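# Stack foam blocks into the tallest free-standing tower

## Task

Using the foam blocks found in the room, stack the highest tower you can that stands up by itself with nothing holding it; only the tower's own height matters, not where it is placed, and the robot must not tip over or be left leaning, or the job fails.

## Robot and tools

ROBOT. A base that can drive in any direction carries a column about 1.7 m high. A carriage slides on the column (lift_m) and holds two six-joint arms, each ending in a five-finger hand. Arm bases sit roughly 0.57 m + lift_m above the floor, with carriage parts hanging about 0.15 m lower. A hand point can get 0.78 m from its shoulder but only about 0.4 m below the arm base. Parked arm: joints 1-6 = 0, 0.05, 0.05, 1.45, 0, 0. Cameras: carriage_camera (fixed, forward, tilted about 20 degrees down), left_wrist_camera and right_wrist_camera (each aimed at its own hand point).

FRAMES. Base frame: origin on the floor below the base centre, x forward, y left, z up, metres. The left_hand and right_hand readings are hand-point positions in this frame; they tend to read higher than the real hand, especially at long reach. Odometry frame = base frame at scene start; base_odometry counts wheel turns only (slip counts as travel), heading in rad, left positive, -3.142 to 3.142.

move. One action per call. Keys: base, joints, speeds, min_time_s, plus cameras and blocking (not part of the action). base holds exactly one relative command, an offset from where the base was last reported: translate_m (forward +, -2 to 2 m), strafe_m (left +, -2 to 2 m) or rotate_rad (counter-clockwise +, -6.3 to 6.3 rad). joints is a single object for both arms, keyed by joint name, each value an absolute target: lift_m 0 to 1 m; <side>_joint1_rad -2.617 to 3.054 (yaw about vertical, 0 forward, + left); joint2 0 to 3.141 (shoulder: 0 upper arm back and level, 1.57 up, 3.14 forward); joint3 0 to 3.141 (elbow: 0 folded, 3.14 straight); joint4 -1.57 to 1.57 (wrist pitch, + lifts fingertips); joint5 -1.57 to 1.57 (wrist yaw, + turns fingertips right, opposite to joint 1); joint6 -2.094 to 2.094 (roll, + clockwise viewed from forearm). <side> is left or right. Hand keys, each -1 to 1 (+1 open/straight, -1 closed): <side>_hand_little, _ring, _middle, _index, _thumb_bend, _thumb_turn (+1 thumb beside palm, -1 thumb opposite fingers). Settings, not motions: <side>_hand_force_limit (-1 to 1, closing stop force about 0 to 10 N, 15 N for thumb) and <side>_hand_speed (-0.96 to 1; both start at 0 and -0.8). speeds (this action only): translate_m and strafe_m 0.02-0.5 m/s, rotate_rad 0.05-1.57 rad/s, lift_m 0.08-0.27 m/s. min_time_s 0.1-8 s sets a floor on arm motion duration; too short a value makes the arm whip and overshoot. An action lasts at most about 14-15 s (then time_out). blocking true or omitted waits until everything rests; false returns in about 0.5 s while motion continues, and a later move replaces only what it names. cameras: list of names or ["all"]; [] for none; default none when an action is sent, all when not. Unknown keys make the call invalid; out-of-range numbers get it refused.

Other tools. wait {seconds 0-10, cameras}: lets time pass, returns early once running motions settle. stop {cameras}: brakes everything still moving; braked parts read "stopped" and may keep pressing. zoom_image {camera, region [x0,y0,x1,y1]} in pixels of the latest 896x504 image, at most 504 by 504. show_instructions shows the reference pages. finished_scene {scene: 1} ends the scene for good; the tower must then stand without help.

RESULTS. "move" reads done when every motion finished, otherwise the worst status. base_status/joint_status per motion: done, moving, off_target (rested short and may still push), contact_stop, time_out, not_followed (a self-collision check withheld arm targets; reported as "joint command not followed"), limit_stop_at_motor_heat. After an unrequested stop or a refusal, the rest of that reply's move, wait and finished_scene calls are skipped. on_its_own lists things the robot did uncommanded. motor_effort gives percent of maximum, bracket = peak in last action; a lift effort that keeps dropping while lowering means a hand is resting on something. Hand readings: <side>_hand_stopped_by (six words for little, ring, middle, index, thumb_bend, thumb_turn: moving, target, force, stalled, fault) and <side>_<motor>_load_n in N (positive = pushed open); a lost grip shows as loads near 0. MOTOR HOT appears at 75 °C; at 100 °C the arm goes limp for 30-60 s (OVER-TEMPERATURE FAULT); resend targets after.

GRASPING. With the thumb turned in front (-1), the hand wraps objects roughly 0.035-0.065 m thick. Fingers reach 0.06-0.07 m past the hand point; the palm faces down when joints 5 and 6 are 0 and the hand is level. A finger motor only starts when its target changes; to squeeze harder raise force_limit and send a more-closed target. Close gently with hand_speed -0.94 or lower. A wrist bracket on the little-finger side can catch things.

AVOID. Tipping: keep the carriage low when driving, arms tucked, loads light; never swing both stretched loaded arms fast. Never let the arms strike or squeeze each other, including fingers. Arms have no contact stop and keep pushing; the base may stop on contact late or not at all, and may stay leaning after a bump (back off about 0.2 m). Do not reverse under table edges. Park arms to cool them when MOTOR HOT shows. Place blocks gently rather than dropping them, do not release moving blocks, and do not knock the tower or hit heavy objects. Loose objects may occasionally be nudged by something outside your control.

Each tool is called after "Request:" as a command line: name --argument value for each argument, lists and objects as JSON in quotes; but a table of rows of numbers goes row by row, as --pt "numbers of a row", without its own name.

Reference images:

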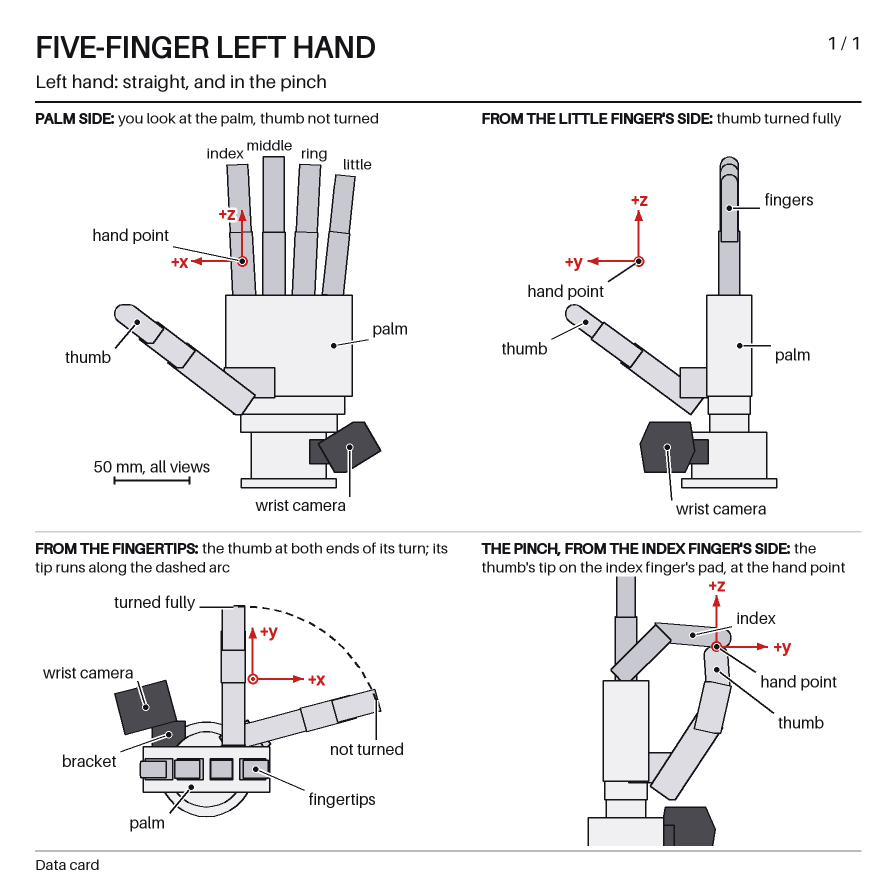

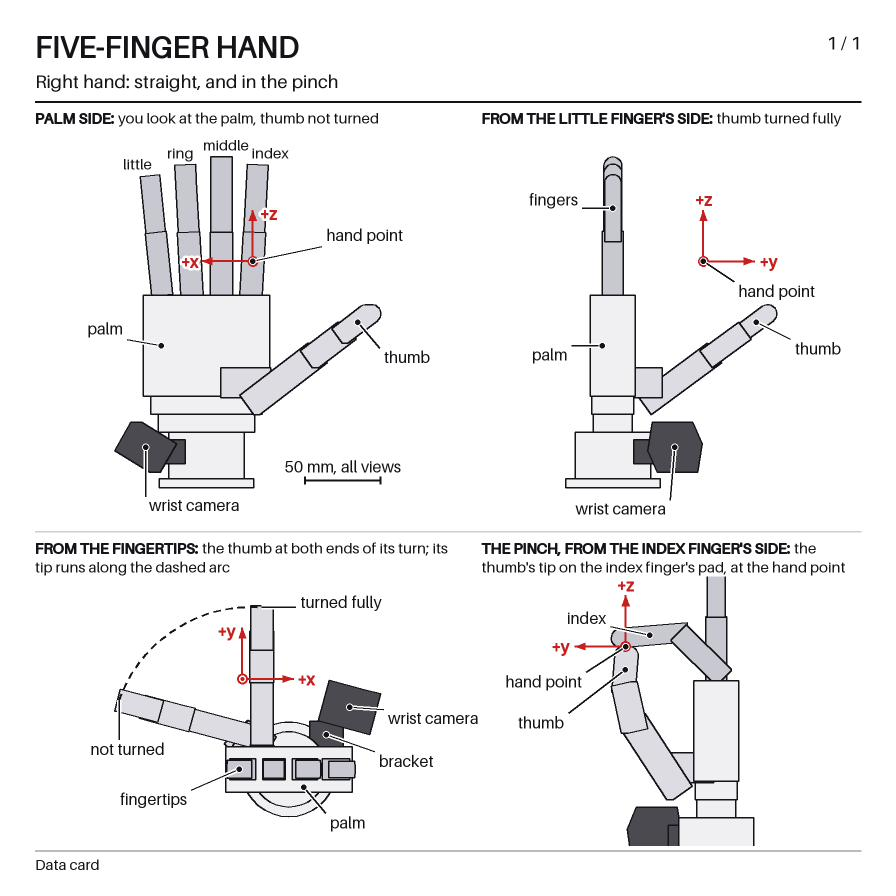

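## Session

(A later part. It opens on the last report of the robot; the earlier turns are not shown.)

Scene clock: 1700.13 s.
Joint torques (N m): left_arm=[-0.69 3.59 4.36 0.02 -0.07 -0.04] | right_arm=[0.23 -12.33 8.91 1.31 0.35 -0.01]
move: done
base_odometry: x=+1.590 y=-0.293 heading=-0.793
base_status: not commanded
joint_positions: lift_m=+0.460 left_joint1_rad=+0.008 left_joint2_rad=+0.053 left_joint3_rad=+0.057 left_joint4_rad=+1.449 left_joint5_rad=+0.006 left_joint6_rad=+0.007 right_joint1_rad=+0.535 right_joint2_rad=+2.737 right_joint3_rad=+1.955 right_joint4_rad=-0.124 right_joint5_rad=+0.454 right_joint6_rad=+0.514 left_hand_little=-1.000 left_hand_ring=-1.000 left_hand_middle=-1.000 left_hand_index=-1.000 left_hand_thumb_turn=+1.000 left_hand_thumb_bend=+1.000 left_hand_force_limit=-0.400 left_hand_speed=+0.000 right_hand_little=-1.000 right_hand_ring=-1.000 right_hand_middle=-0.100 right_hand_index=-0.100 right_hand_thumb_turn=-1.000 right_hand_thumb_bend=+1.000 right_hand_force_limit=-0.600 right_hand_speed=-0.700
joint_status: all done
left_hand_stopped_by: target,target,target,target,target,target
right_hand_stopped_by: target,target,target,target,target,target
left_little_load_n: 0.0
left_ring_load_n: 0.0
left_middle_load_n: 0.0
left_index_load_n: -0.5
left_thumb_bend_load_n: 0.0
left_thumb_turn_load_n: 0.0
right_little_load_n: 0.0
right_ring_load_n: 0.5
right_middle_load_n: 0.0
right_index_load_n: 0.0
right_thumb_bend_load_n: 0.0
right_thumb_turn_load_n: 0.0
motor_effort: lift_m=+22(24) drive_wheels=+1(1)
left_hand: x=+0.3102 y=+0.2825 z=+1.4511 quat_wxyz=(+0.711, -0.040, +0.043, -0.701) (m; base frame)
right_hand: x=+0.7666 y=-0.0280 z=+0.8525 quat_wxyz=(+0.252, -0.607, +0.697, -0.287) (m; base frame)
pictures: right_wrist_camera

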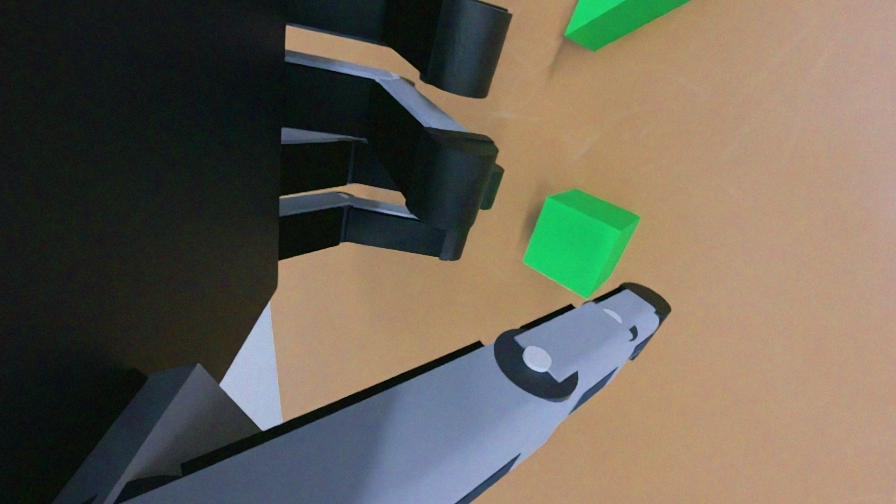

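Request:
move --joints '{"right_joint1_rad": 0.51}' --min_time_s 0.5

Request:
move --joints '{"right_joint1_rad": 0.547}' --min_time_s 0.6

Request:
move --joints '{"lift_m": 0.44}' --speeds '{"lift_m": 0.1}' --cameras '["right_wrist_camera"]'

Request:
zoom_image --camera "right_wrist_camera" --region '[460, 130, 660, 330]'

Scene clock: 1704.40 s.
Joint torques (N m): left_arm=[-0.68 3.64 4.31 0.03 -0.06 -0.04] | right_arm=[-0.73 -12.23 8.88 1.29 0.32 0]
move: done
base_odometry: x=+1.590 y=-0.293 heading=-0.793
base_status: not commanded
joint_positions: lift_m=+0.460 left_joint1_rad=+0.008 left_joint2_rad=+0.053 left_joint3_rad=+0.057 left_joint4_rad=+1.449 left_joint5_rad=+0.006 left_joint6_rad=+0.007 right_joint1_rad=+0.514 right_joint2_rad=+2.737 right_joint3_rad=+1.955 right_joint4_rad=-0.126 right_joint5_rad=+0.456 right_joint6_rad=+0.515 left_hand_little=-1.000 left_hand_ring=-1.000 left_hand_middle=-1.000 left_hand_index=-1.000 left_hand_thumb_turn=+1.000 left_hand_thumb_bend=+1.000 left_hand_force_limit=-0.400 left_hand_speed=+0.000 right_hand_little=-1.000 right_hand_ring=-1.000 right_hand_middle=-0.100 right_hand_index=-0.100 right_hand_thumb_turn=-1.000 right_hand_thumb_bend=+1.000 right_hand_force_limit=-0.600 right_hand_speed=-0.700
joint_status: all done
left_hand_stopped_by: target,target,target,target,target,target
right_hand_stopped_by: target,target,target,target,target,target
left_little_load_n: 0.0
left_ring_load_n: 0.0
left_middle_load_n: 0.0
left_index_load_n: 0.0
left_thumb_bend_load_n: 0.5
left_thumb_turn_load_n: 0.0
right_little_load_n: 0.0
right_ring_load_n: 0.0
right_middle_load_n: 0.0
right_index_load_n: 0.0
right_thumb_bend_load_n: 0.0
right_thumb_turn_load_n: 0.0
motor_effort: lift_m=+23(24) drive_wheels=+1(1)
left_hand: x=+0.3102 y=+0.2825 z=+1.4511 quat_wxyz=(+0.711, -0.040, +0.043, -0.701) (m; base frame)
right_hand: x=+0.7723 y=-0.0398 z=+0.8524 quat_wxyz=(+0.248, -0.599, +0.703, -0.291) (m; base frame)
pictures: none

Scene clock: 1705.37 s.
Joint torques (N m): left_arm=[-0.64 3.62 4.33 0.03 -0.06 -0.04] | right_arm=[-0.17 -12.33 8.8 1.29 0.28 0.01]
move: done
base_odometry: x=+1.590 y=-0.293 heading=-0.793
base_status: not commanded
joint_positions: lift_m=+0.460 left_joint1_rad=+0.008 left_joint2_rad=+0.053 left_joint3_rad=+0.057 left_joint4_rad=+1.449 left_joint5_rad=+0.006 left_joint6_rad=+0.007 right_joint1_rad=+0.545 right_joint2_rad=+2.737 right_joint3_rad=+1.955 right_joint4_rad=-0.126 right_joint5_rad=+0.457 right_joint6_rad=+0.515 left_hand_little=-1.000 left_hand_ring=-1.000 left_hand_middle=-1.000 left_hand_index=-1.000 left_hand_thumb_turn=+1.000 left_hand_thumb_bend=+1.000 left_hand_force_limit=-0.400 left_hand_speed=+0.000 right_hand_little=-1.000 right_hand_ring=-1.000 right_hand_middle=-0.100 right_hand_index=-0.100 right_hand_thumb_turn=-1.000 right_hand_thumb_bend=+1.000 right_hand_force_limit=-0.600 right_hand_speed=-0.700
joint_status: all done
left_hand_stopped_by: target,target,target,target,target,target
right_hand_stopped_by: target,target,target,target,target,target
left_little_load_n: 0.0
left_ring_load_n: 0.0
left_middle_load_n: 0.0
left_index_load_n: 0.0
left_thumb_bend_load_n: 0.0
left_thumb_turn_load_n: 0.0
right_little_load_n: 0.0
right_ring_load_n: 0.0
right_middle_load_n: 0.0
right_index_load_n: 0.0
right_thumb_bend_load_n: 0.0
right_thumb_turn_load_n: 0.0
motor_effort: lift_m=+23(24) drive_wheels=+1(1)
left_hand: x=+0.3102 y=+0.2825 z=+1.4511 quat_wxyz=(+0.711, -0.040, +0.043, -0.701) (m; base frame)
right_hand: x=+0.7637 y=-0.0230 z=+0.8524 quat_wxyz=(+0.253, -0.610, +0.694, -0.287) (m; base frame)
pictures: none

Scene clock: 1706.00 s.
Joint torques (N m): left_arm=[-0.69 3.6 4.36 0.03 -0.07 -0.05] | right_arm=[-0.28 -13.19 7.95 1.35 0.3 -0.01]
move: done
base_odometry: x=+1.590 y=-0.293 heading=-0.793
base_status: not commanded
joint_positions: lift_m=+0.440 left_joint1_rad=+0.008 left_joint2_rad=+0.053 left_joint3_rad=+0.057 left_joint4_rad=+1.449 left_joint5_rad=+0.006 left_joint6_rad=+0.007 right_joint1_rad=+0.545 right_joint2_rad=+2.748 right_joint3_rad=+1.963 right_joint4_rad=-0.134 right_joint5_rad=+0.457 right_joint6_rad=+0.515 left_hand_little=-1.000 left_hand_ring=-1.000 left_hand_middle=-1.000 left_hand_index=-1.000 left_hand_thumb_turn=+1.000 left_hand_thumb_bend=+1.000 left_hand_force_limit=-0.400 left_hand_speed=+0.000 right_hand_little=-1.000 right_hand_ring=-1.000 right_hand_middle=-0.100 right_hand_index=-0.100 right_hand_thumb_turn=-1.000 right_hand_thumb_bend=+1.000 right_hand_force_limit=-0.600 right_hand_speed=-0.700
joint_status: all done
left_hand_stopped_by: target,target,target,target,target,target
right_hand_stopped_by: target,target,target,target,target,target
left_little_load_n: 0.0
left_ring_load_n: 0.0
left_middle_load_n: 0.0
left_index_load_n: 0.0
left_thumb_bend_load_n: 0.0
left_thumb_turn_load_n: 0.0
right_little_load_n: 0.0
right_ring_load_n: 0.0
right_middle_load_n: 0.0
right_index_load_n: 0.0
right_thumb_bend_load_n: 0.0
right_thumb_turn_load_n: 0.0
motor_effort: lift_m=+23(25) drive_wheels=+1(4)
left_hand: x=+0.3103 y=+0.2825 z=+1.4309 quat_wxyz=(+0.711, -0.040, +0.044, -0.701) (m; base frame)
right_hand: x=+0.7619 y=-0.0241 z=+0.8274 quat_wxyz=(+0.247, -0.612, +0.695, -0.286) (m; base frame)
pictures: right_wrist_camera

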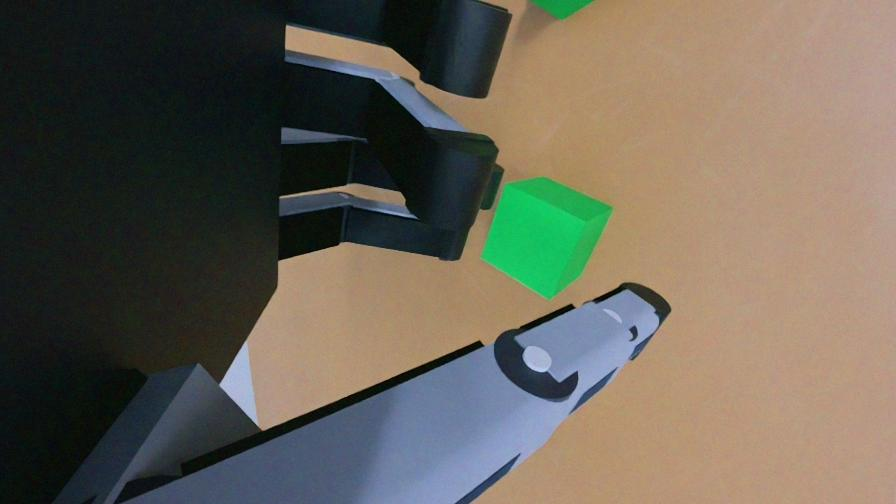

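Scaled by 2.520 from the camera's 896x504 image, which has a finer 1280x720 frame.

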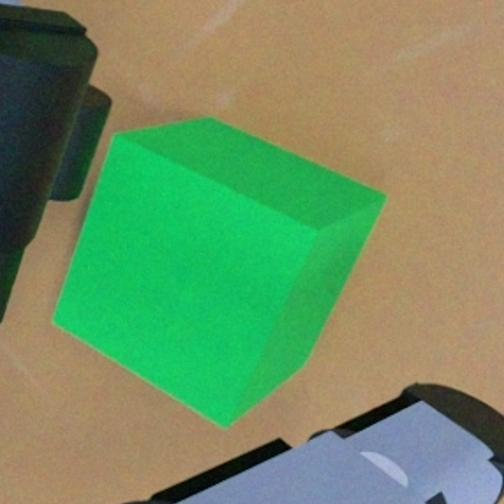

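Request:
move --joints '{"lift_m": 0.45}'

Request:
move --joints '{"right_joint1_rad": 0.505, "right_joint2_rad": 2.71, "right_joint3_rad": 1.93, "right_joint4_rad": -0.12}' --min_time_s 0.8

Request:
move --joints '{"right_joint1_rad": 0.538, "right_joint2_rad": 2.77, "right_joint3_rad": 1.997, "right_joint4_rad": -0.155}' --min_time_s 1.0

Request:
move --joints '{"lift_m": 0.435}' --speeds '{"lift_m": 0.1}' --cameras '["right_wrist_camera"]'

Request:
zoom_image --camera "right_wrist_camera" --region '[460, 130, 660, 330]'

Scene clock: 1711.40 s.
Joint torques (N m): left_arm=[-0.65 3.69 4.36 0.02 -0.06 -0.05] | right_arm=[-0.21 -13.56 7.62 1.37 0.3 0.02]
move: done
base_odometry: x=+1.590 y=-0.293 heading=-0.793
base_status: not commanded
joint_positions: lift_m=+0.450 left_joint1_rad=+0.008 left_joint2_rad=+0.053 left_joint3_rad=+0.057 left_joint4_rad=+1.450 left_joint5_rad=+0.006 left_joint6_rad=+0.007 right_joint1_rad=+0.545 right_joint2_rad=+2.752 right_joint3_rad=+1.967 right_joint4_rad=-0.135 right_joint5_rad=+0.458 right_joint6_rad=+0.515 left_hand_little=-1.000 left_hand_ring=-1.000 left_hand_middle=-1.000 left_hand_index=-1.000 left_hand_thumb_turn=+1.000 left_hand_thumb_bend=+1.000 left_hand_force_limit=-0.400 left_hand_speed=+0.000 right_hand_little=-1.000 right_hand_ring=-1.000 right_hand_middle=-0.100 right_hand_index=-0.100 right_hand_thumb_turn=-1.000 right_hand_thumb_bend=+1.000 right_hand_force_limit=-0.600 right_hand_speed=-0.700
joint_status: all done
left_hand_stopped_by: target,target,target,target,target,target
right_hand_stopped_by: target,target,target,target,target,target
left_little_load_n: 0.0
left_ring_load_n: 0.0
left_middle_load_n: 0.0
left_index_load_n: 0.0
left_thumb_bend_load_n: 0.0
left_thumb_turn_load_n: 0.0
right_little_load_n: 0.0
right_ring_load_n: 0.0
right_middle_load_n: 0.0
right_index_load_n: 0.0
right_thumb_bend_load_n: 0.0
right_thumb_turn_load_n: 0.0
motor_effort: lift_m=+25(31) drive_wheels=+2(5)
left_hand: x=+0.3101 y=+0.2825 z=+1.4408 quat_wxyz=(+0.711, -0.039, +0.043, -0.701) (m; base frame)
right_hand: x=+0.7625 y=-0.0240 z=+0.8366 quat_wxyz=(+0.247, -0.611, +0.695, -0.287) (m; base frame)
pictures: none

Scene clock: 1712.50 s.
Joint torques (N m): left_arm=[-0.65 3.63 4.37 0.01 -0.06 -0.05] | right_arm=[-0.49 -17.1 5.86 1.53 0.29 -0.02]
move: done
base_odometry: x=+1.590 y=-0.293 heading=-0.793
base_status: not commanded
joint_positions: lift_m=+0.450 left_joint1_rad=+0.008 left_joint2_rad=+0.053 left_joint3_rad=+0.057 left_joint4_rad=+1.451 left_joint5_rad=+0.006 left_joint6_rad=+0.007 right_joint1_rad=+0.507 right_joint2_rad=+2.752 right_joint3_rad=+1.937 right_joint4_rad=-0.132 right_joint5_rad=+0.458 right_joint6_rad=+0.515 left_hand_little=-1.000 left_hand_ring=-1.000 left_hand_middle=-1.000 left_hand_index=-1.000 left_hand_thumb_turn=+1.000 left_hand_thumb_bend=+1.000 left_hand_force_limit=-0.400 left_hand_speed=+0.000 right_hand_little=-1.000 right_hand_ring=-1.000 right_hand_middle=-0.100 right_hand_index=-0.100 right_hand_thumb_turn=-1.000 right_hand_thumb_bend=+1.000 right_hand_force_limit=-0.600 right_hand_speed=-0.700
joint_status: all done
left_hand_stopped_by: target,target,target,target,target,target
right_hand_stopped_by: target,target,target,target,target,target
left_little_load_n: 0.0
left_ring_load_n: 0.0
left_middle_load_n: 0.5
left_index_load_n: 0.0
left_thumb_bend_load_n: 0.0
left_thumb_turn_load_n: 0.0
right_little_load_n: 0.0
right_ring_load_n: 0.0
right_middle_load_n: 0.0
right_index_load_n: 0.0
right_thumb_bend_load_n: 0.0
right_thumb_turn_load_n: 0.0
motor_effort: lift_m=+25(27) drive_wheels=+1(4)
left_hand: x=+0.3100 y=+0.2825 z=+1.4408 quat_wxyz=(+0.711, -0.039, +0.043, -0.701) (m; base frame)
right_hand: x=+0.7639 y=-0.0501 z=+0.8266 quat_wxyz=(+0.229, -0.603, +0.707, -0.289) (m; base frame)
pictures: none

Scene clock: 1713.80 s.
Joint torques (N m): left_arm=[-0.65 3.58 4.37 0.01 -0.07 -0.04] | right_arm=[0.09 -12.34 8.75 1.26 0.3 0]
move: done
base_odometry: x=+1.590 y=-0.293 heading=-0.793
base_status: not commanded
joint_positions: lift_m=+0.450 left_joint1_rad=+0.008 left_joint2_rad=+0.053 left_joint3_rad=+0.057 left_joint4_rad=+1.451 left_joint5_rad=+0.006 left_joint6_rad=+0.007 right_joint1_rad=+0.533 right_joint2_rad=+2.752 right_joint3_rad=+1.977 right_joint4_rad=-0.141 right_joint5_rad=+0.458 right_joint6_rad=+0.515 left_hand_little=-1.000 left_hand_ring=-1.000 left_hand_middle=-1.000 left_hand_index=-1.000 left_hand_thumb_turn=+1.000 left_hand_thumb_bend=+1.000 left_hand_force_limit=-0.400 left_hand_speed=+0.000 right_hand_little=-1.000 right_hand_ring=-1.000 right_hand_middle=-0.100 right_hand_index=-0.100 right_hand_thumb_turn=-1.000 right_hand_thumb_bend=+1.000 right_hand_force_limit=-0.600 right_hand_speed=-0.700
joint_status: all done
left_hand_stopped_by: target,target,target,target,target,target
right_hand_stopped_by: target,target,target,target,target,target
left_little_load_n: 0.0
left_ring_load_n: 0.0
left_middle_load_n: 0.0
left_index_load_n: 0.0
left_thumb_bend_load_n: 0.0
left_thumb_turn_load_n: 0.0
right_little_load_n: 0.0
right_ring_load_n: 0.5
right_middle_load_n: 0.0
right_index_load_n: 0.0
right_thumb_bend_load_n: 0.0
right_thumb_turn_load_n: 0.0
motor_effort: lift_m=+26(27) drive_wheels=+1(4)
left_hand: x=+0.3100 y=+0.2825 z=+1.4408 quat_wxyz=(+0.711, -0.039, +0.043, -0.701) (m; base frame)
right_hand: x=+0.7679 y=-0.0299 z=+0.8391 quat_wxyz=(+0.247, -0.606, +0.698, -0.289) (m; base frame)
pictures: none

Scene clock: 1714.40 s.
Joint torques (N m): left_arm=[-0.66 3.71 4.45 -0.02 -0.06 -0.05] | right_arm=[0.05 -13.26 7.94 1.34 0.31 0]
move: done
base_odometry: x=+1.590 y=-0.293 heading=-0.793
base_status: not commanded
joint_positions: lift_m=+0.435 left_joint1_rad=+0.008 left_joint2_rad=+0.053 left_joint3_rad=+0.057 left_joint4_rad=+1.451 left_joint5_rad=+0.006 left_joint6_rad=+0.007 right_joint1_rad=+0.533 right_joint2_rad=+2.764 right_joint3_rad=+1.984 right_joint4_rad=-0.150 right_joint5_rad=+0.459 right_joint6_rad=+0.515 left_hand_little=-1.000 left_hand_ring=-1.000 left_hand_middle=-1.000 left_hand_index=-1.000 left_hand_thumb_turn=+1.000 left_hand_thumb_bend=+1.000 left_hand_force_limit=-0.400 left_hand_speed=+0.000 right_hand_little=-1.000 right_hand_ring=-1.000 right_hand_middle=-0.100 right_hand_index=-0.100 right_hand_thumb_turn=-1.000 right_hand_thumb_bend=+1.000 right_hand_force_limit=-0.600 right_hand_speed=-0.700
joint_status: all done
left_hand_stopped_by: target,target,target,target,target,target
right_hand_stopped_by: target,target,target,target,target,target
left_little_load_n: 0.0
left_ring_load_n: 0.0
left_middle_load_n: 0.0
left_index_load_n: 0.0
left_thumb_bend_load_n: 0.0
left_thumb_turn_load_n: 0.0
right_little_load_n: 0.0
right_ring_load_n: 0.0
right_middle_load_n: 0.0
right_index_load_n: 0.5
right_thumb_bend_load_n: 0.0
right_thumb_turn_load_n: 0.0
motor_effort: lift_m=+23(24) drive_wheels=+1(5)
left_hand: x=+0.3100 y=+0.2825 z=+1.4261 quat_wxyz=(+0.711, -0.039, +0.043, -0.701) (m; base frame)
right_hand: x=+0.7656 y=-0.0313 z=+0.8187 quat_wxyz=(+0.241, -0.609, +0.699, -0.288) (m; base frame)
pictures: right_wrist_camera

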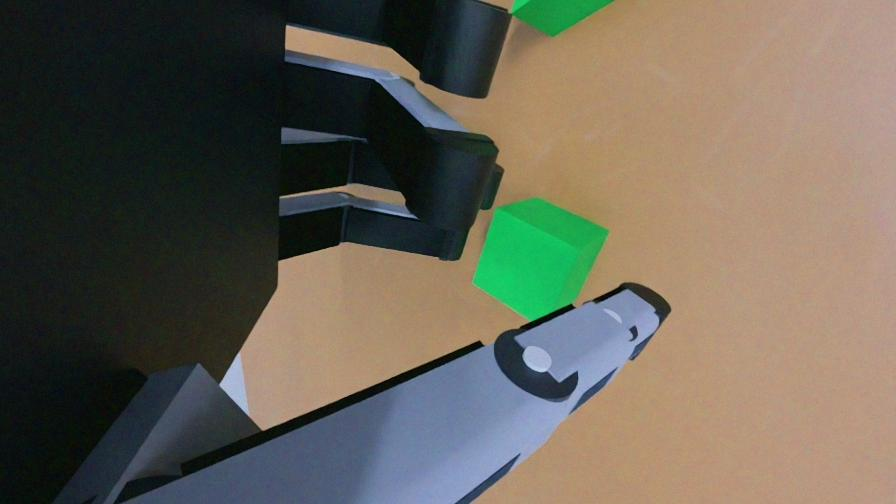

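Scaled by 2.520 from the camera's 896x504 image, which has a finer 1280x720 frame.

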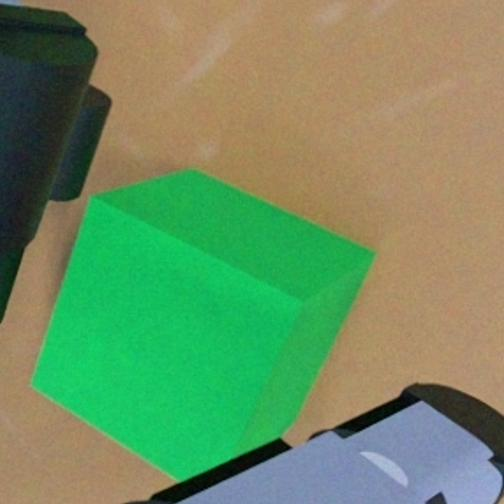

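Request:
move --joints '{"lift_m": 0.45}'

Request:
move --joints '{"right_joint1_rad": 0.51}' --min_time_s 0.5

Request:
move --joints '{"right_joint1_rad": 0.5415}' --min_time_s 0.6

Request:
move --joints '{"lift_m": 0.42}' --speeds '{"lift_m": 0.1}' --cameras '["right_wrist_camera"]'

Request:
zoom_image --camera "right_wrist_camera" --region '[430, 150, 630, 350]'

Scene clock: 1718.57 s.
Joint torques (N m): left_arm=[-0.66 3.63 4.36 -0.01 -0.06 -0.04] | right_arm=[0.2 -13.67 7.51 1.33 0.3 0.03]
move: done
base_odometry: x=+1.590 y=-0.293 heading=-0.793
base_status: not commanded
joint_positions: lift_m=+0.450 left_joint1_rad=+0.008 left_joint2_rad=+0.053 left_joint3_rad=+0.057 left_joint4_rad=+1.451 left_joint5_rad=+0.006 left_joint6_rad=+0.007 right_joint1_rad=+0.533 right_joint2_rad=+2.767 right_joint3_rad=+1.989 right_joint4_rad=-0.151 right_joint5_rad=+0.459 right_joint6_rad=+0.515 left_hand_little=-1.000 left_hand_ring=-1.000 left_hand_middle=-1.000 left_hand_index=-1.000 left_hand_thumb_turn=+1.000 left_hand_thumb_bend=+1.000 left_hand_force_limit=-0.400 left_hand_speed=+0.000 right_hand_little=-1.000 right_hand_ring=-1.000 right_hand_middle=-0.100 right_hand_index=-0.100 right_hand_thumb_turn=-1.000 right_hand_thumb_bend=+1.000 right_hand_force_limit=-0.600 right_hand_speed=-0.700
joint_status: all done
left_hand_stopped_by: target,target,target,target,target,target
right_hand_stopped_by: target,target,target,target,target,target
left_little_load_n: 0.0
left_ring_load_n: 0.0
left_middle_load_n: 0.0
left_index_load_n: 0.0
left_thumb_bend_load_n: 0.0
left_thumb_turn_load_n: 0.0
right_little_load_n: 0.0
right_ring_load_n: 0.0
right_middle_load_n: 0.0
right_index_load_n: 0.0
right_thumb_bend_load_n: 0.0
right_thumb_turn_load_n: 0.0
motor_effort: lift_m=+26(32) drive_wheels=+2(5)
left_hand: x=+0.3098 y=+0.2825 z=+1.4408 quat_wxyz=(+0.711, -0.039, +0.043, -0.701) (m; base frame)
right_hand: x=+0.7661 y=-0.0311 z=+0.8327 quat_wxyz=(+0.241, -0.609, +0.699, -0.288) (m; base frame)
pictures: none

Scene clock: 1719.37 s.
Joint torques (N m): left_arm=[-0.66 3.64 4.36 -0.01 -0.06 -0.05] | right_arm=[-0.59 -13.7 7.53 1.34 0.28 -0.03]
move: done
base_odometry: x=+1.590 y=-0.293 heading=-0.793
base_status: not commanded
joint_positions: lift_m=+0.450 left_joint1_rad=+0.008 left_joint2_rad=+0.053 left_joint3_rad=+0.057 left_joint4_rad=+1.452 left_joint5_rad=+0.006 left_joint6_rad=+0.007 right_joint1_rad=+0.514 right_joint2_rad=+2.767 right_joint3_rad=+1.989 right_joint4_rad=-0.151 right_joint5_rad=+0.459 right_joint6_rad=+0.515 left_hand_little=-1.000 left_hand_ring=-1.000 left_hand_middle=-1.000 left_hand_index=-1.000 left_hand_thumb_turn=+1.000 left_hand_thumb_bend=+1.000 left_hand_force_limit=-0.400 left_hand_speed=+0.000 right_hand_little=-1.000 right_hand_ring=-1.000 right_hand_middle=-0.100 right_hand_index=-0.100 right_hand_thumb_turn=-1.000 right_hand_thumb_bend=+1.000 right_hand_force_limit=-0.600 right_hand_speed=-0.700
joint_status: all done
left_hand_stopped_by: target,target,target,target,target,target
right_hand_stopped_by: target,target,target,target,target,target
left_little_load_n: 0.0
left_ring_load_n: 0.0
left_middle_load_n: 0.0
left_index_load_n: 0.0
left_thumb_bend_load_n: 0.0
left_thumb_turn_load_n: 0.0
right_little_load_n: 0.0
right_ring_load_n: 0.0
right_middle_load_n: 0.0
right_index_load_n: 0.0
right_thumb_bend_load_n: 0.0
right_thumb_turn_load_n: 0.0
motor_effort: lift_m=+25(27) drive_wheels=-4(4)
left_hand: x=+0.3097 y=+0.2825 z=+1.4409 quat_wxyz=(+0.711, -0.039, +0.043, -0.701) (m; base frame)
right_hand: x=+0.7714 y=-0.0416 z=+0.8327 quat_wxyz=(+0.238, -0.602, +0.705, -0.290) (m; base frame)
pictures: none

Scene clock: 1720.23 s.
Joint torques (N m): left_arm=[-0.66 3.63 4.36 -0.01 -0.07 -0.04] | right_arm=[-0.13 -13.6 7.57 1.36 0.26 0]
move: done
base_odometry: x=+1.590 y=-0.293 heading=-0.793
base_status: not commanded
joint_positions: lift_m=+0.450 left_joint1_rad=+0.008 left_joint2_rad=+0.053 left_joint3_rad=+0.057 left_joint4_rad=+1.452 left_joint5_rad=+0.006 left_joint6_rad=+0.007 right_joint1_rad=+0.539 right_joint2_rad=+2.767 right_joint3_rad=+1.989 right_joint4_rad=-0.151 right_joint5_rad=+0.459 right_joint6_rad=+0.515 left_hand_little=-1.000 left_hand_ring=-1.000 left_hand_middle=-1.000 left_hand_index=-1.000 left_hand_thumb_turn=+1.000 left_hand_thumb_bend=+1.000 left_hand_force_limit=-0.400 left_hand_speed=+0.000 right_hand_little=-1.000 right_hand_ring=-1.000 right_hand_middle=-0.100 right_hand_index=-0.100 right_hand_thumb_turn=-1.000 right_hand_thumb_bend=+1.000 right_hand_force_limit=-0.600 right_hand_speed=-0.700
joint_status: all done
left_hand_stopped_by: target,target,target,target,target,target
right_hand_stopped_by: target,target,target,target,target,target
left_little_load_n: 0.0
left_ring_load_n: 0.0
left_middle_load_n: 0.0
left_index_load_n: 0.0
left_thumb_bend_load_n: 0.0
left_thumb_turn_load_n: 0.0
right_little_load_n: 0.0
right_ring_load_n: 0.0
right_middle_load_n: 0.0
right_index_load_n: 0.0
right_thumb_bend_load_n: 0.0
right_thumb_turn_load_n: 0.0
motor_effort: lift_m=+27(27) drive_wheels=+1(4)
left_hand: x=+0.3097 y=+0.2825 z=+1.4409 quat_wxyz=(+0.711, -0.039, +0.043, -0.701) (m; base frame)
right_hand: x=+0.7644 y=-0.0277 z=+0.8327 quat_wxyz=(+0.242, -0.611, +0.697, -0.287) (m; base frame)
pictures: none

Scene clock: 1720.90 s.
Joint torques (N m): left_arm=[-0.68 3.56 4.3 -0.03 -0.06 -0.04] | right_arm=[-0.06 -13.82 7.42 1.4 0.24 0.01]
move: done
base_odometry: x=+1.590 y=-0.293 heading=-0.793
base_status: not commanded
joint_positions: lift_m=+0.420 left_joint1_rad=+0.008 left_joint2_rad=+0.053 left_joint3_rad=+0.057 left_joint4_rad=+1.452 left_joint5_rad=+0.006 left_joint6_rad=+0.007 right_joint1_rad=+0.539 right_joint2_rad=+2.770 right_joint3_rad=+1.990 right_joint4_rad=-0.154 right_joint5_rad=+0.460 right_joint6_rad=+0.515 left_hand_little=-1.000 left_hand_ring=-1.000 left_hand_middle=-1.000 left_hand_index=-1.000 left_hand_thumb_turn=+1.000 left_hand_thumb_bend=+1.000 left_hand_force_limit=-0.400 left_hand_speed=+0.000 right_hand_little=-1.000 right_hand_ring=-1.000 right_hand_middle=-0.100 right_hand_index=-0.100 right_hand_thumb_turn=-1.000 right_hand_thumb_bend=+1.000 right_hand_force_limit=-0.600 right_hand_speed=-0.700
joint_status: all done
left_hand_stopped_by: target,target,target,target,target,target
right_hand_stopped_by: target,target,target,target,target,target
left_little_load_n: 0.0
left_ring_load_n: 0.0
left_middle_load_n: 0.0
left_index_load_n: 0.0
left_thumb_bend_load_n: 0.0
left_thumb_turn_load_n: 0.0
right_little_load_n: 0.0
right_ring_load_n: 0.0
right_middle_load_n: 0.0
right_index_load_n: 0.0
right_thumb_bend_load_n: 0.0
right_thumb_turn_load_n: 0.0
motor_effort: lift_m=+25(25) drive_wheels=-4(5)
left_hand: x=+0.3094 y=+0.2825 z=+1.4112 quat_wxyz=(+0.711, -0.038, +0.042, -0.701) (m; base frame)
right_hand: x=+0.7635 y=-0.0285 z=+0.8014 quat_wxyz=(+0.239, -0.612, +0.697, -0.287) (m; base frame)
pictures: right_wrist_camera

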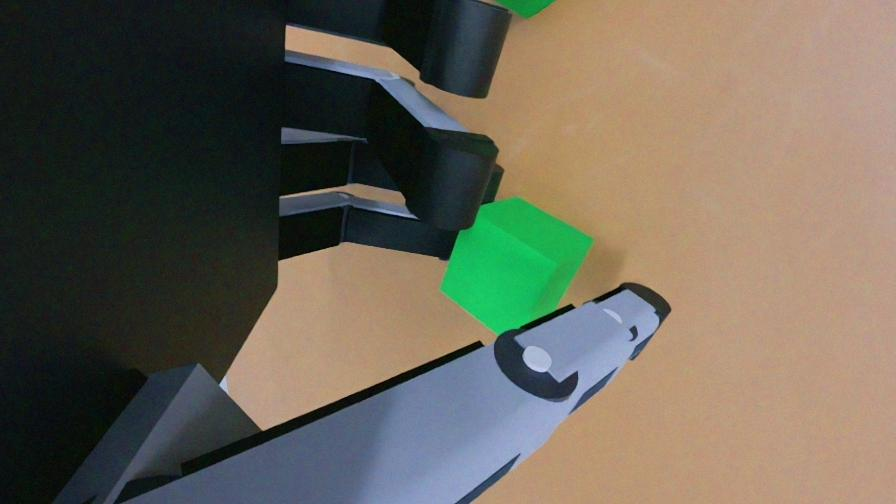

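Scaled by 2.520 from the camera's 896x504 image, which has a finer 1280x720 frame.

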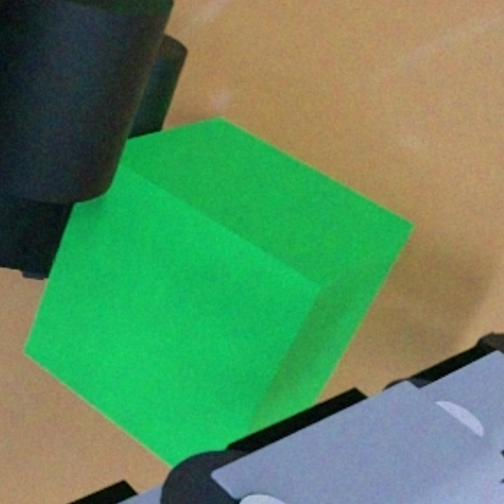

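Request:
move --joints '{"lift_m": 0.411}' --speeds '{"lift_m": 0.1}' --cameras '["right_wrist_camera"]'

Request:
zoom_image --camera "right_wrist_camera" --region '[430, 150, 630, 350]'

Scene clock: 1723.03 s.
Joint torques (N m): left_arm=[-0.65 3.64 4.34 -0.03 -0.06 -0.05] | right_arm=[-0.09 -14.05 7.42 1.37 0.28 -0.01]
move: done
base_odometry: x=+1.590 y=-0.293 heading=-0.793
base_status: not commanded
joint_positions: lift_m=+0.411 left_joint1_rad=+0.008 left_joint2_rad=+0.052 left_joint3_rad=+0.057 left_joint4_rad=+1.453 left_joint5_rad=+0.006 left_joint6_rad=+0.007 right_joint1_rad=+0.539 right_joint2_rad=+2.773 right_joint3_rad=+1.990 right_joint4_rad=-0.152 right_joint5_rad=+0.461 right_joint6_rad=+0.516 left_hand_little=-1.000 left_hand_ring=-1.000 left_hand_middle=-1.000 left_hand_index=-1.000 left_hand_thumb_turn=+1.000 left_hand_thumb_bend=+1.000 left_hand_force_limit=-0.400 left_hand_speed=+0.000 right_hand_little=-1.000 right_hand_ring=-1.000 right_hand_middle=-0.100 right_hand_index=-0.100 right_hand_thumb_turn=-1.000 right_hand_thumb_bend=+1.000 right_hand_force_limit=-0.600 right_hand_speed=-0.700
joint_status: all done
left_hand_stopped_by: target,target,target,target,target,target
right_hand_stopped_by: target,target,target,target,target,target
left_little_load_n: 0.0
left_ring_load_n: 0.0
left_middle_load_n: 0.0
left_index_load_n: 0.0
left_thumb_bend_load_n: 0.0
left_thumb_turn_load_n: 0.0
right_little_load_n: 0.0
right_ring_load_n: 0.0
right_middle_load_n: 0.0
right_index_load_n: 0.0
right_thumb_bend_load_n: 0.0
right_thumb_turn_load_n: 0.0
motor_effort: lift_m=+23(24) drive_wheels=+1(5)
left_hand: x=+0.3092 y=+0.2825 z=+1.4023 quat_wxyz=(+0.711, -0.038, +0.042, -0.701) (m; base frame)
right_hand: x=+0.7634 y=-0.0287 z=+0.7911 quat_wxyz=(+0.239, -0.611, +0.697, -0.288) (m; base frame)
pictures: right_wrist_camera

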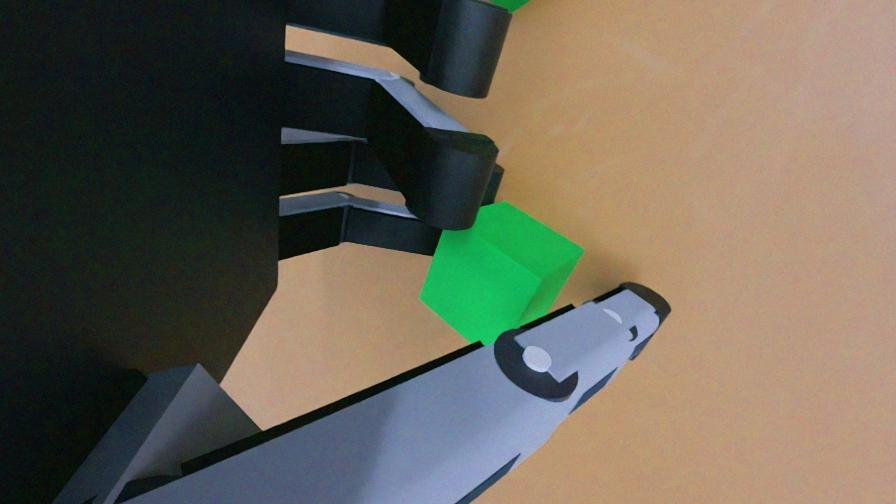

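Scaled by 2.520 from the camera's 896x504 image, which has a finer 1280x720 frame.

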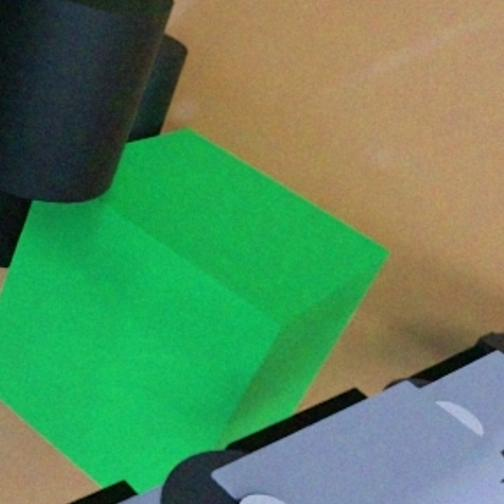

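Request:
move --joints '{"right_hand_speed": -0.8, "right_hand_force_limit": -0.6, "right_hand_thumb_bend": 0.78}'

Request:
move --joints '{"right_hand_speed": -0.88, "right_hand_index": -0.5, "right_hand_middle": -0.45}' --cameras '["right_wrist_camera"]'

Request:
zoom_image --camera "right_wrist_camera" --region '[370, 190, 620, 380]'

Request:
move --joints '{"lift_m": 0.44}' --speeds '{"lift_m": 0.08}'

Request:
move --joints '{"lift_m": 0.6}' --speeds '{"lift_m": 0.15}' --cameras '["right_wrist_camera"]'

Scene clock: 1726.37 s.
Joint torques (N m): left_arm=[-0.65 3.71 4.34 -0.02 -0.06 -0.05] | right_arm=[-0.17 -14.01 7.47 1.37 0.28 -0.03]
move: done
base_odometry: x=+1.590 y=-0.293 heading=-0.793
base_status: not commanded
joint_positions: lift_m=+0.411 left_joint1_rad=+0.008 left_joint2_rad=+0.052 left_joint3_rad=+0.057 left_joint4_rad=+1.453 left_joint5_rad=+0.006 left_joint6_rad=+0.007 right_joint1_rad=+0.539 right_joint2_rad=+2.773 right_joint3_rad=+1.990 right_joint4_rad=-0.152 right_joint5_rad=+0.461 right_joint6_rad=+0.516 left_hand_little=-1.000 left_hand_ring=-1.000 left_hand_middle=-1.000 left_hand_index=-1.000 left_hand_thumb_turn=+1.000 left_hand_thumb_bend=+1.000 left_hand_force_limit=-0.400 left_hand_speed=+0.000 right_hand_little=-1.000 right_hand_ring=-1.000 right_hand_middle=-0.100 right_hand_index=-0.100 right_hand_thumb_turn=-1.000 right_hand_thumb_bend=+0.780 right_hand_force_limit=-0.600 right_hand_speed=-0.800
joint_status: all done
left_hand_stopped_by: target,target,target,target,target,target
right_hand_stopped_by: target,target,target,target,target,target
left_little_load_n: 0.0
left_ring_load_n: 0.0
left_middle_load_n: 0.0
left_index_load_n: 0.0
left_thumb_bend_load_n: -0.5
left_thumb_turn_load_n: 0.0
right_little_load_n: 0.0
right_ring_load_n: 0.0
right_middle_load_n: 0.0
right_index_load_n: 0.0
right_thumb_bend_load_n: 0.0
right_thumb_turn_load_n: 0.0
motor_effort: lift_m=+23(25) drive_wheels=+1(1)
left_hand: x=+0.3092 y=+0.2825 z=+1.4023 quat_wxyz=(+0.711, -0.038, +0.042, -0.701) (m; base frame)
right_hand: x=+0.7634 y=-0.0287 z=+0.7911 quat_wxyz=(+0.239, -0.611, +0.697, -0.288) (m; base frame)
pictures: none

Scene clock: 1727.77 s.
Joint torques (N m): left_arm=[-0.66 3.75 4.34 -0.02 -0.06 -0.05] | right_arm=[-0.09 -14.13 7.42 1.37 0.28 -0.03]
move: off_target
base_odometry: x=+1.590 y=-0.293 heading=-0.793
base_status: not commanded
joint_positions: lift_m=+0.411 left_joint1_rad=+0.008 left_joint2_rad=+0.052 left_joint3_rad=+0.057 left_joint4_rad=+1.453 left_joint5_rad=+0.006 left_joint6_rad=+0.007 right_joint1_rad=+0.539 right_joint2_rad=+2.773 right_joint3_rad=+1.990 right_joint4_rad=-0.152 right_joint5_rad=+0.461 right_joint6_rad=+0.516 left_hand_little=-1.000 left_hand_ring=-1.000 left_hand_middle=-1.000 left_hand_index=-1.000 left_hand_thumb_turn=+1.000 left_hand_thumb_bend=+1.000 left_hand_force_limit=-0.400 left_hand_speed=+0.000 right_hand_little=-1.000 right_hand_ring=-1.000 right_hand_middle=-0.187 right_hand_index=-0.199 right_hand_thumb_turn=-1.000 right_hand_thumb_bend=+0.781 right_hand_force_limit=-0.600 right_hand_speed=-0.880
joint_status: right_hand_middle off_target (ended at -0.187, target -0.450); right_hand_index off_target (ended at -0.199, target -0.500); the others done
left_hand_stopped_by: target,target,target,target,target,target
right_hand_stopped_by: target,target,force,force,target,target
left_little_load_n: 0.0
left_ring_load_n: 0.0
left_middle_load_n: 0.0
left_index_load_n: 0.0
left_thumb_bend_load_n: 0.0
left_thumb_turn_load_n: 0.0
right_little_load_n: 0.5
right_ring_load_n: 0.0
right_middle_load_n: 3.0
right_index_load_n: 2.5
right_thumb_bend_load_n: 4.0
right_thumb_turn_load_n: -0.5
motor_effort: lift_m=+22(24) drive_wheels=+1(1)
left_hand: x=+0.3092 y=+0.2825 z=+1.4023 quat_wxyz=(+0.711, -0.038, +0.042, -0.701) (m; base frame)
right_hand: x=+0.7634 y=-0.0287 z=+0.7911 quat_wxyz=(+0.239, -0.611, +0.697, -0.288) (m; base frame)
pictures: right_wrist_camera

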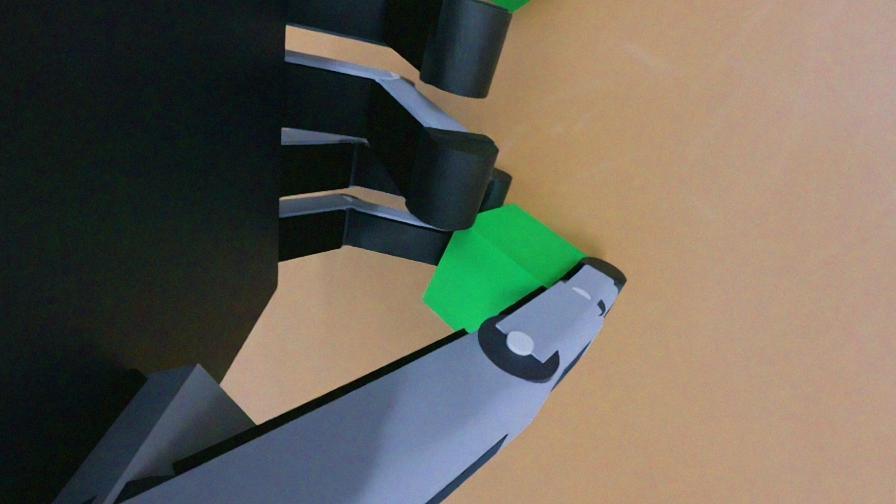

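Scaled by 2.016 from the camera's 896x504 image, which has a finer 1280x720 frame.

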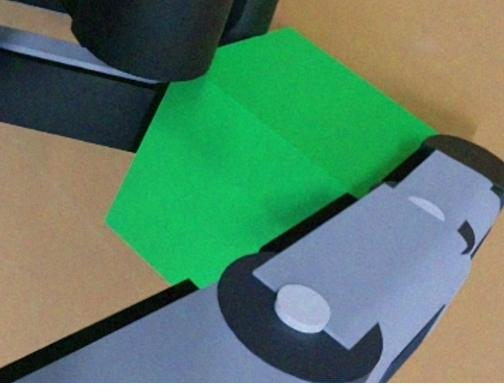

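Scene clock: 1728.50 s.
Joint torques (N m): left_arm=[-0.65 3.7 4.36 -0.02 -0.06 -0.05] | right_arm=[-0.14 -14.16 7.45 1.38 0.26 -0.02]
move: done
base_odometry: x=+1.590 y=-0.293 heading=-0.793
base_status: not commanded
joint_positions: lift_m=+0.440 left_joint1_rad=+0.008 left_joint2_rad=+0.052 left_joint3_rad=+0.057 left_joint4_rad=+1.453 left_joint5_rad=+0.006 left_joint6_rad=+0.007 right_joint1_rad=+0.539 right_joint2_rad=+2.773 right_joint3_rad=+1.990 right_joint4_rad=-0.154 right_joint5_rad=+0.461 right_joint6_rad=+0.516 left_hand_little=-1.000 left_hand_ring=-1.000 left_hand_middle=-1.000 left_hand_index=-1.000 left_hand_thumb_turn=+1.000 left_hand_thumb_bend=+1.000 left_hand_force_limit=-0.400 left_hand_speed=+0.000 right_hand_little=-1.000 right_hand_ring=-1.000 right_hand_middle=-0.187 right_hand_index=-0.199 right_hand_thumb_turn=-1.000 right_hand_thumb_bend=+0.781 right_hand_force_limit=-0.600 right_hand_speed=-0.880
joint_status: all done
left_hand_stopped_by: target,target,target,target,target,target
right_hand_stopped_by: target,target,force,force,target,target
left_little_load_n: 0.0
left_ring_load_n: 0.0
left_middle_load_n: 0.0
left_index_load_n: 0.0
left_thumb_bend_load_n: 0.0
left_thumb_turn_load_n: 0.0
right_little_load_n: 0.0
right_ring_load_n: 0.0
right_middle_load_n: 3.0
right_index_load_n: 2.0
right_thumb_bend_load_n: 4.0
right_thumb_turn_load_n: -0.5
motor_effort: lift_m=+28(33) drive_wheels=+1(5)
left_hand: x=+0.3092 y=+0.2825 z=+1.4310 quat_wxyz=(+0.711, -0.038, +0.042, -0.701) (m; base frame)
right_hand: x=+0.7629 y=-0.0290 z=+0.8194 quat_wxyz=(+0.238, -0.612, +0.698, -0.287) (m; base frame)
pictures: none

Scene clock: 1730.00 s.
Joint torques (N m): left_arm=[-0.66 3.63 4.33 0.01 -0.07 -0.04] | right_arm=[-0.12 -14.11 7.34 1.37 0.23 -0.02]
move: done
base_odometry: x=+1.590 y=-0.293 heading=-0.793
base_status: not commanded
joint_positions: lift_m=+0.600 left_joint1_rad=+0.008 left_joint2_rad=+0.052 left_joint3_rad=+0.057 left_joint4_rad=+1.453 left_joint5_rad=+0.006 left_joint6_rad=+0.007 right_joint1_rad=+0.539 right_joint2_rad=+2.773 right_joint3_rad=+1.990 right_joint4_rad=-0.152 right_joint5_rad=+0.461 right_joint6_rad=+0.516 left_hand_little=-1.000 left_hand_ring=-1.000 left_hand_middle=-1.000 left_hand_index=-1.000 left_hand_thumb_turn=+1.000 left_hand_thumb_bend=+1.000 left_hand_force_limit=-0.400 left_hand_speed=+0.000 right_hand_little=-1.000 right_hand_ring=-1.000 right_hand_middle=-0.187 right_hand_index=-0.199 right_hand_thumb_turn=-1.000 right_hand_thumb_bend=+0.781 right_hand_force_limit=-0.600 right_hand_speed=-0.880
joint_status: all done
left_hand_stopped_by: target,target,target,target,target,target
right_hand_stopped_by: target,target,force,force,target,target
left_little_load_n: 0.0
left_ring_load_n: 0.0
left_middle_load_n: 0.0
left_index_load_n: 0.0
left_thumb_bend_load_n: 0.0
left_thumb_turn_load_n: -0.5
right_little_load_n: 0.0
right_ring_load_n: 0.5
right_middle_load_n: 3.0
right_index_load_n: 2.5
right_thumb_bend_load_n: 4.0
right_thumb_turn_load_n: -0.5
motor_effort: lift_m=+26(32) drive_wheels=+1(4)
left_hand: x=+0.3092 y=+0.2825 z=+1.5910 quat_wxyz=(+0.711, -0.038, +0.042, -0.701) (m; base frame)
right_hand: x=+0.7632 y=-0.0289 z=+0.9793 quat_wxyz=(+0.239, -0.612, +0.698, -0.287) (m; base frame)
pictures: right_wrist_camera

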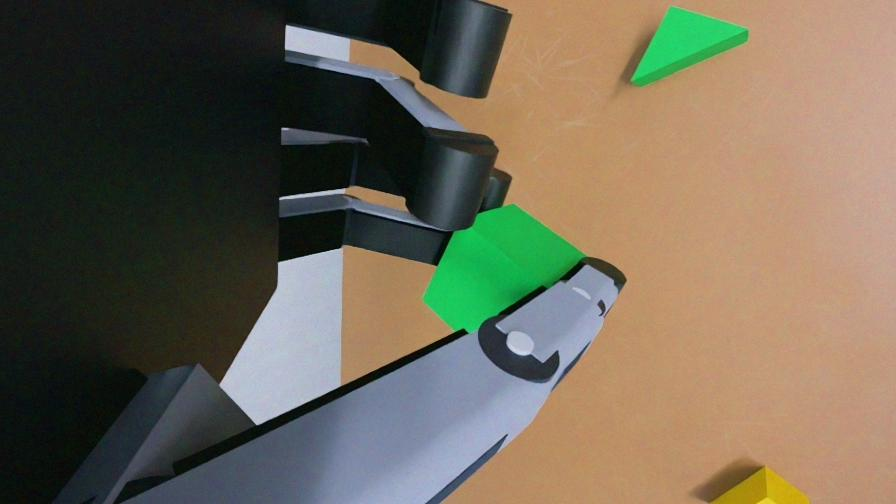

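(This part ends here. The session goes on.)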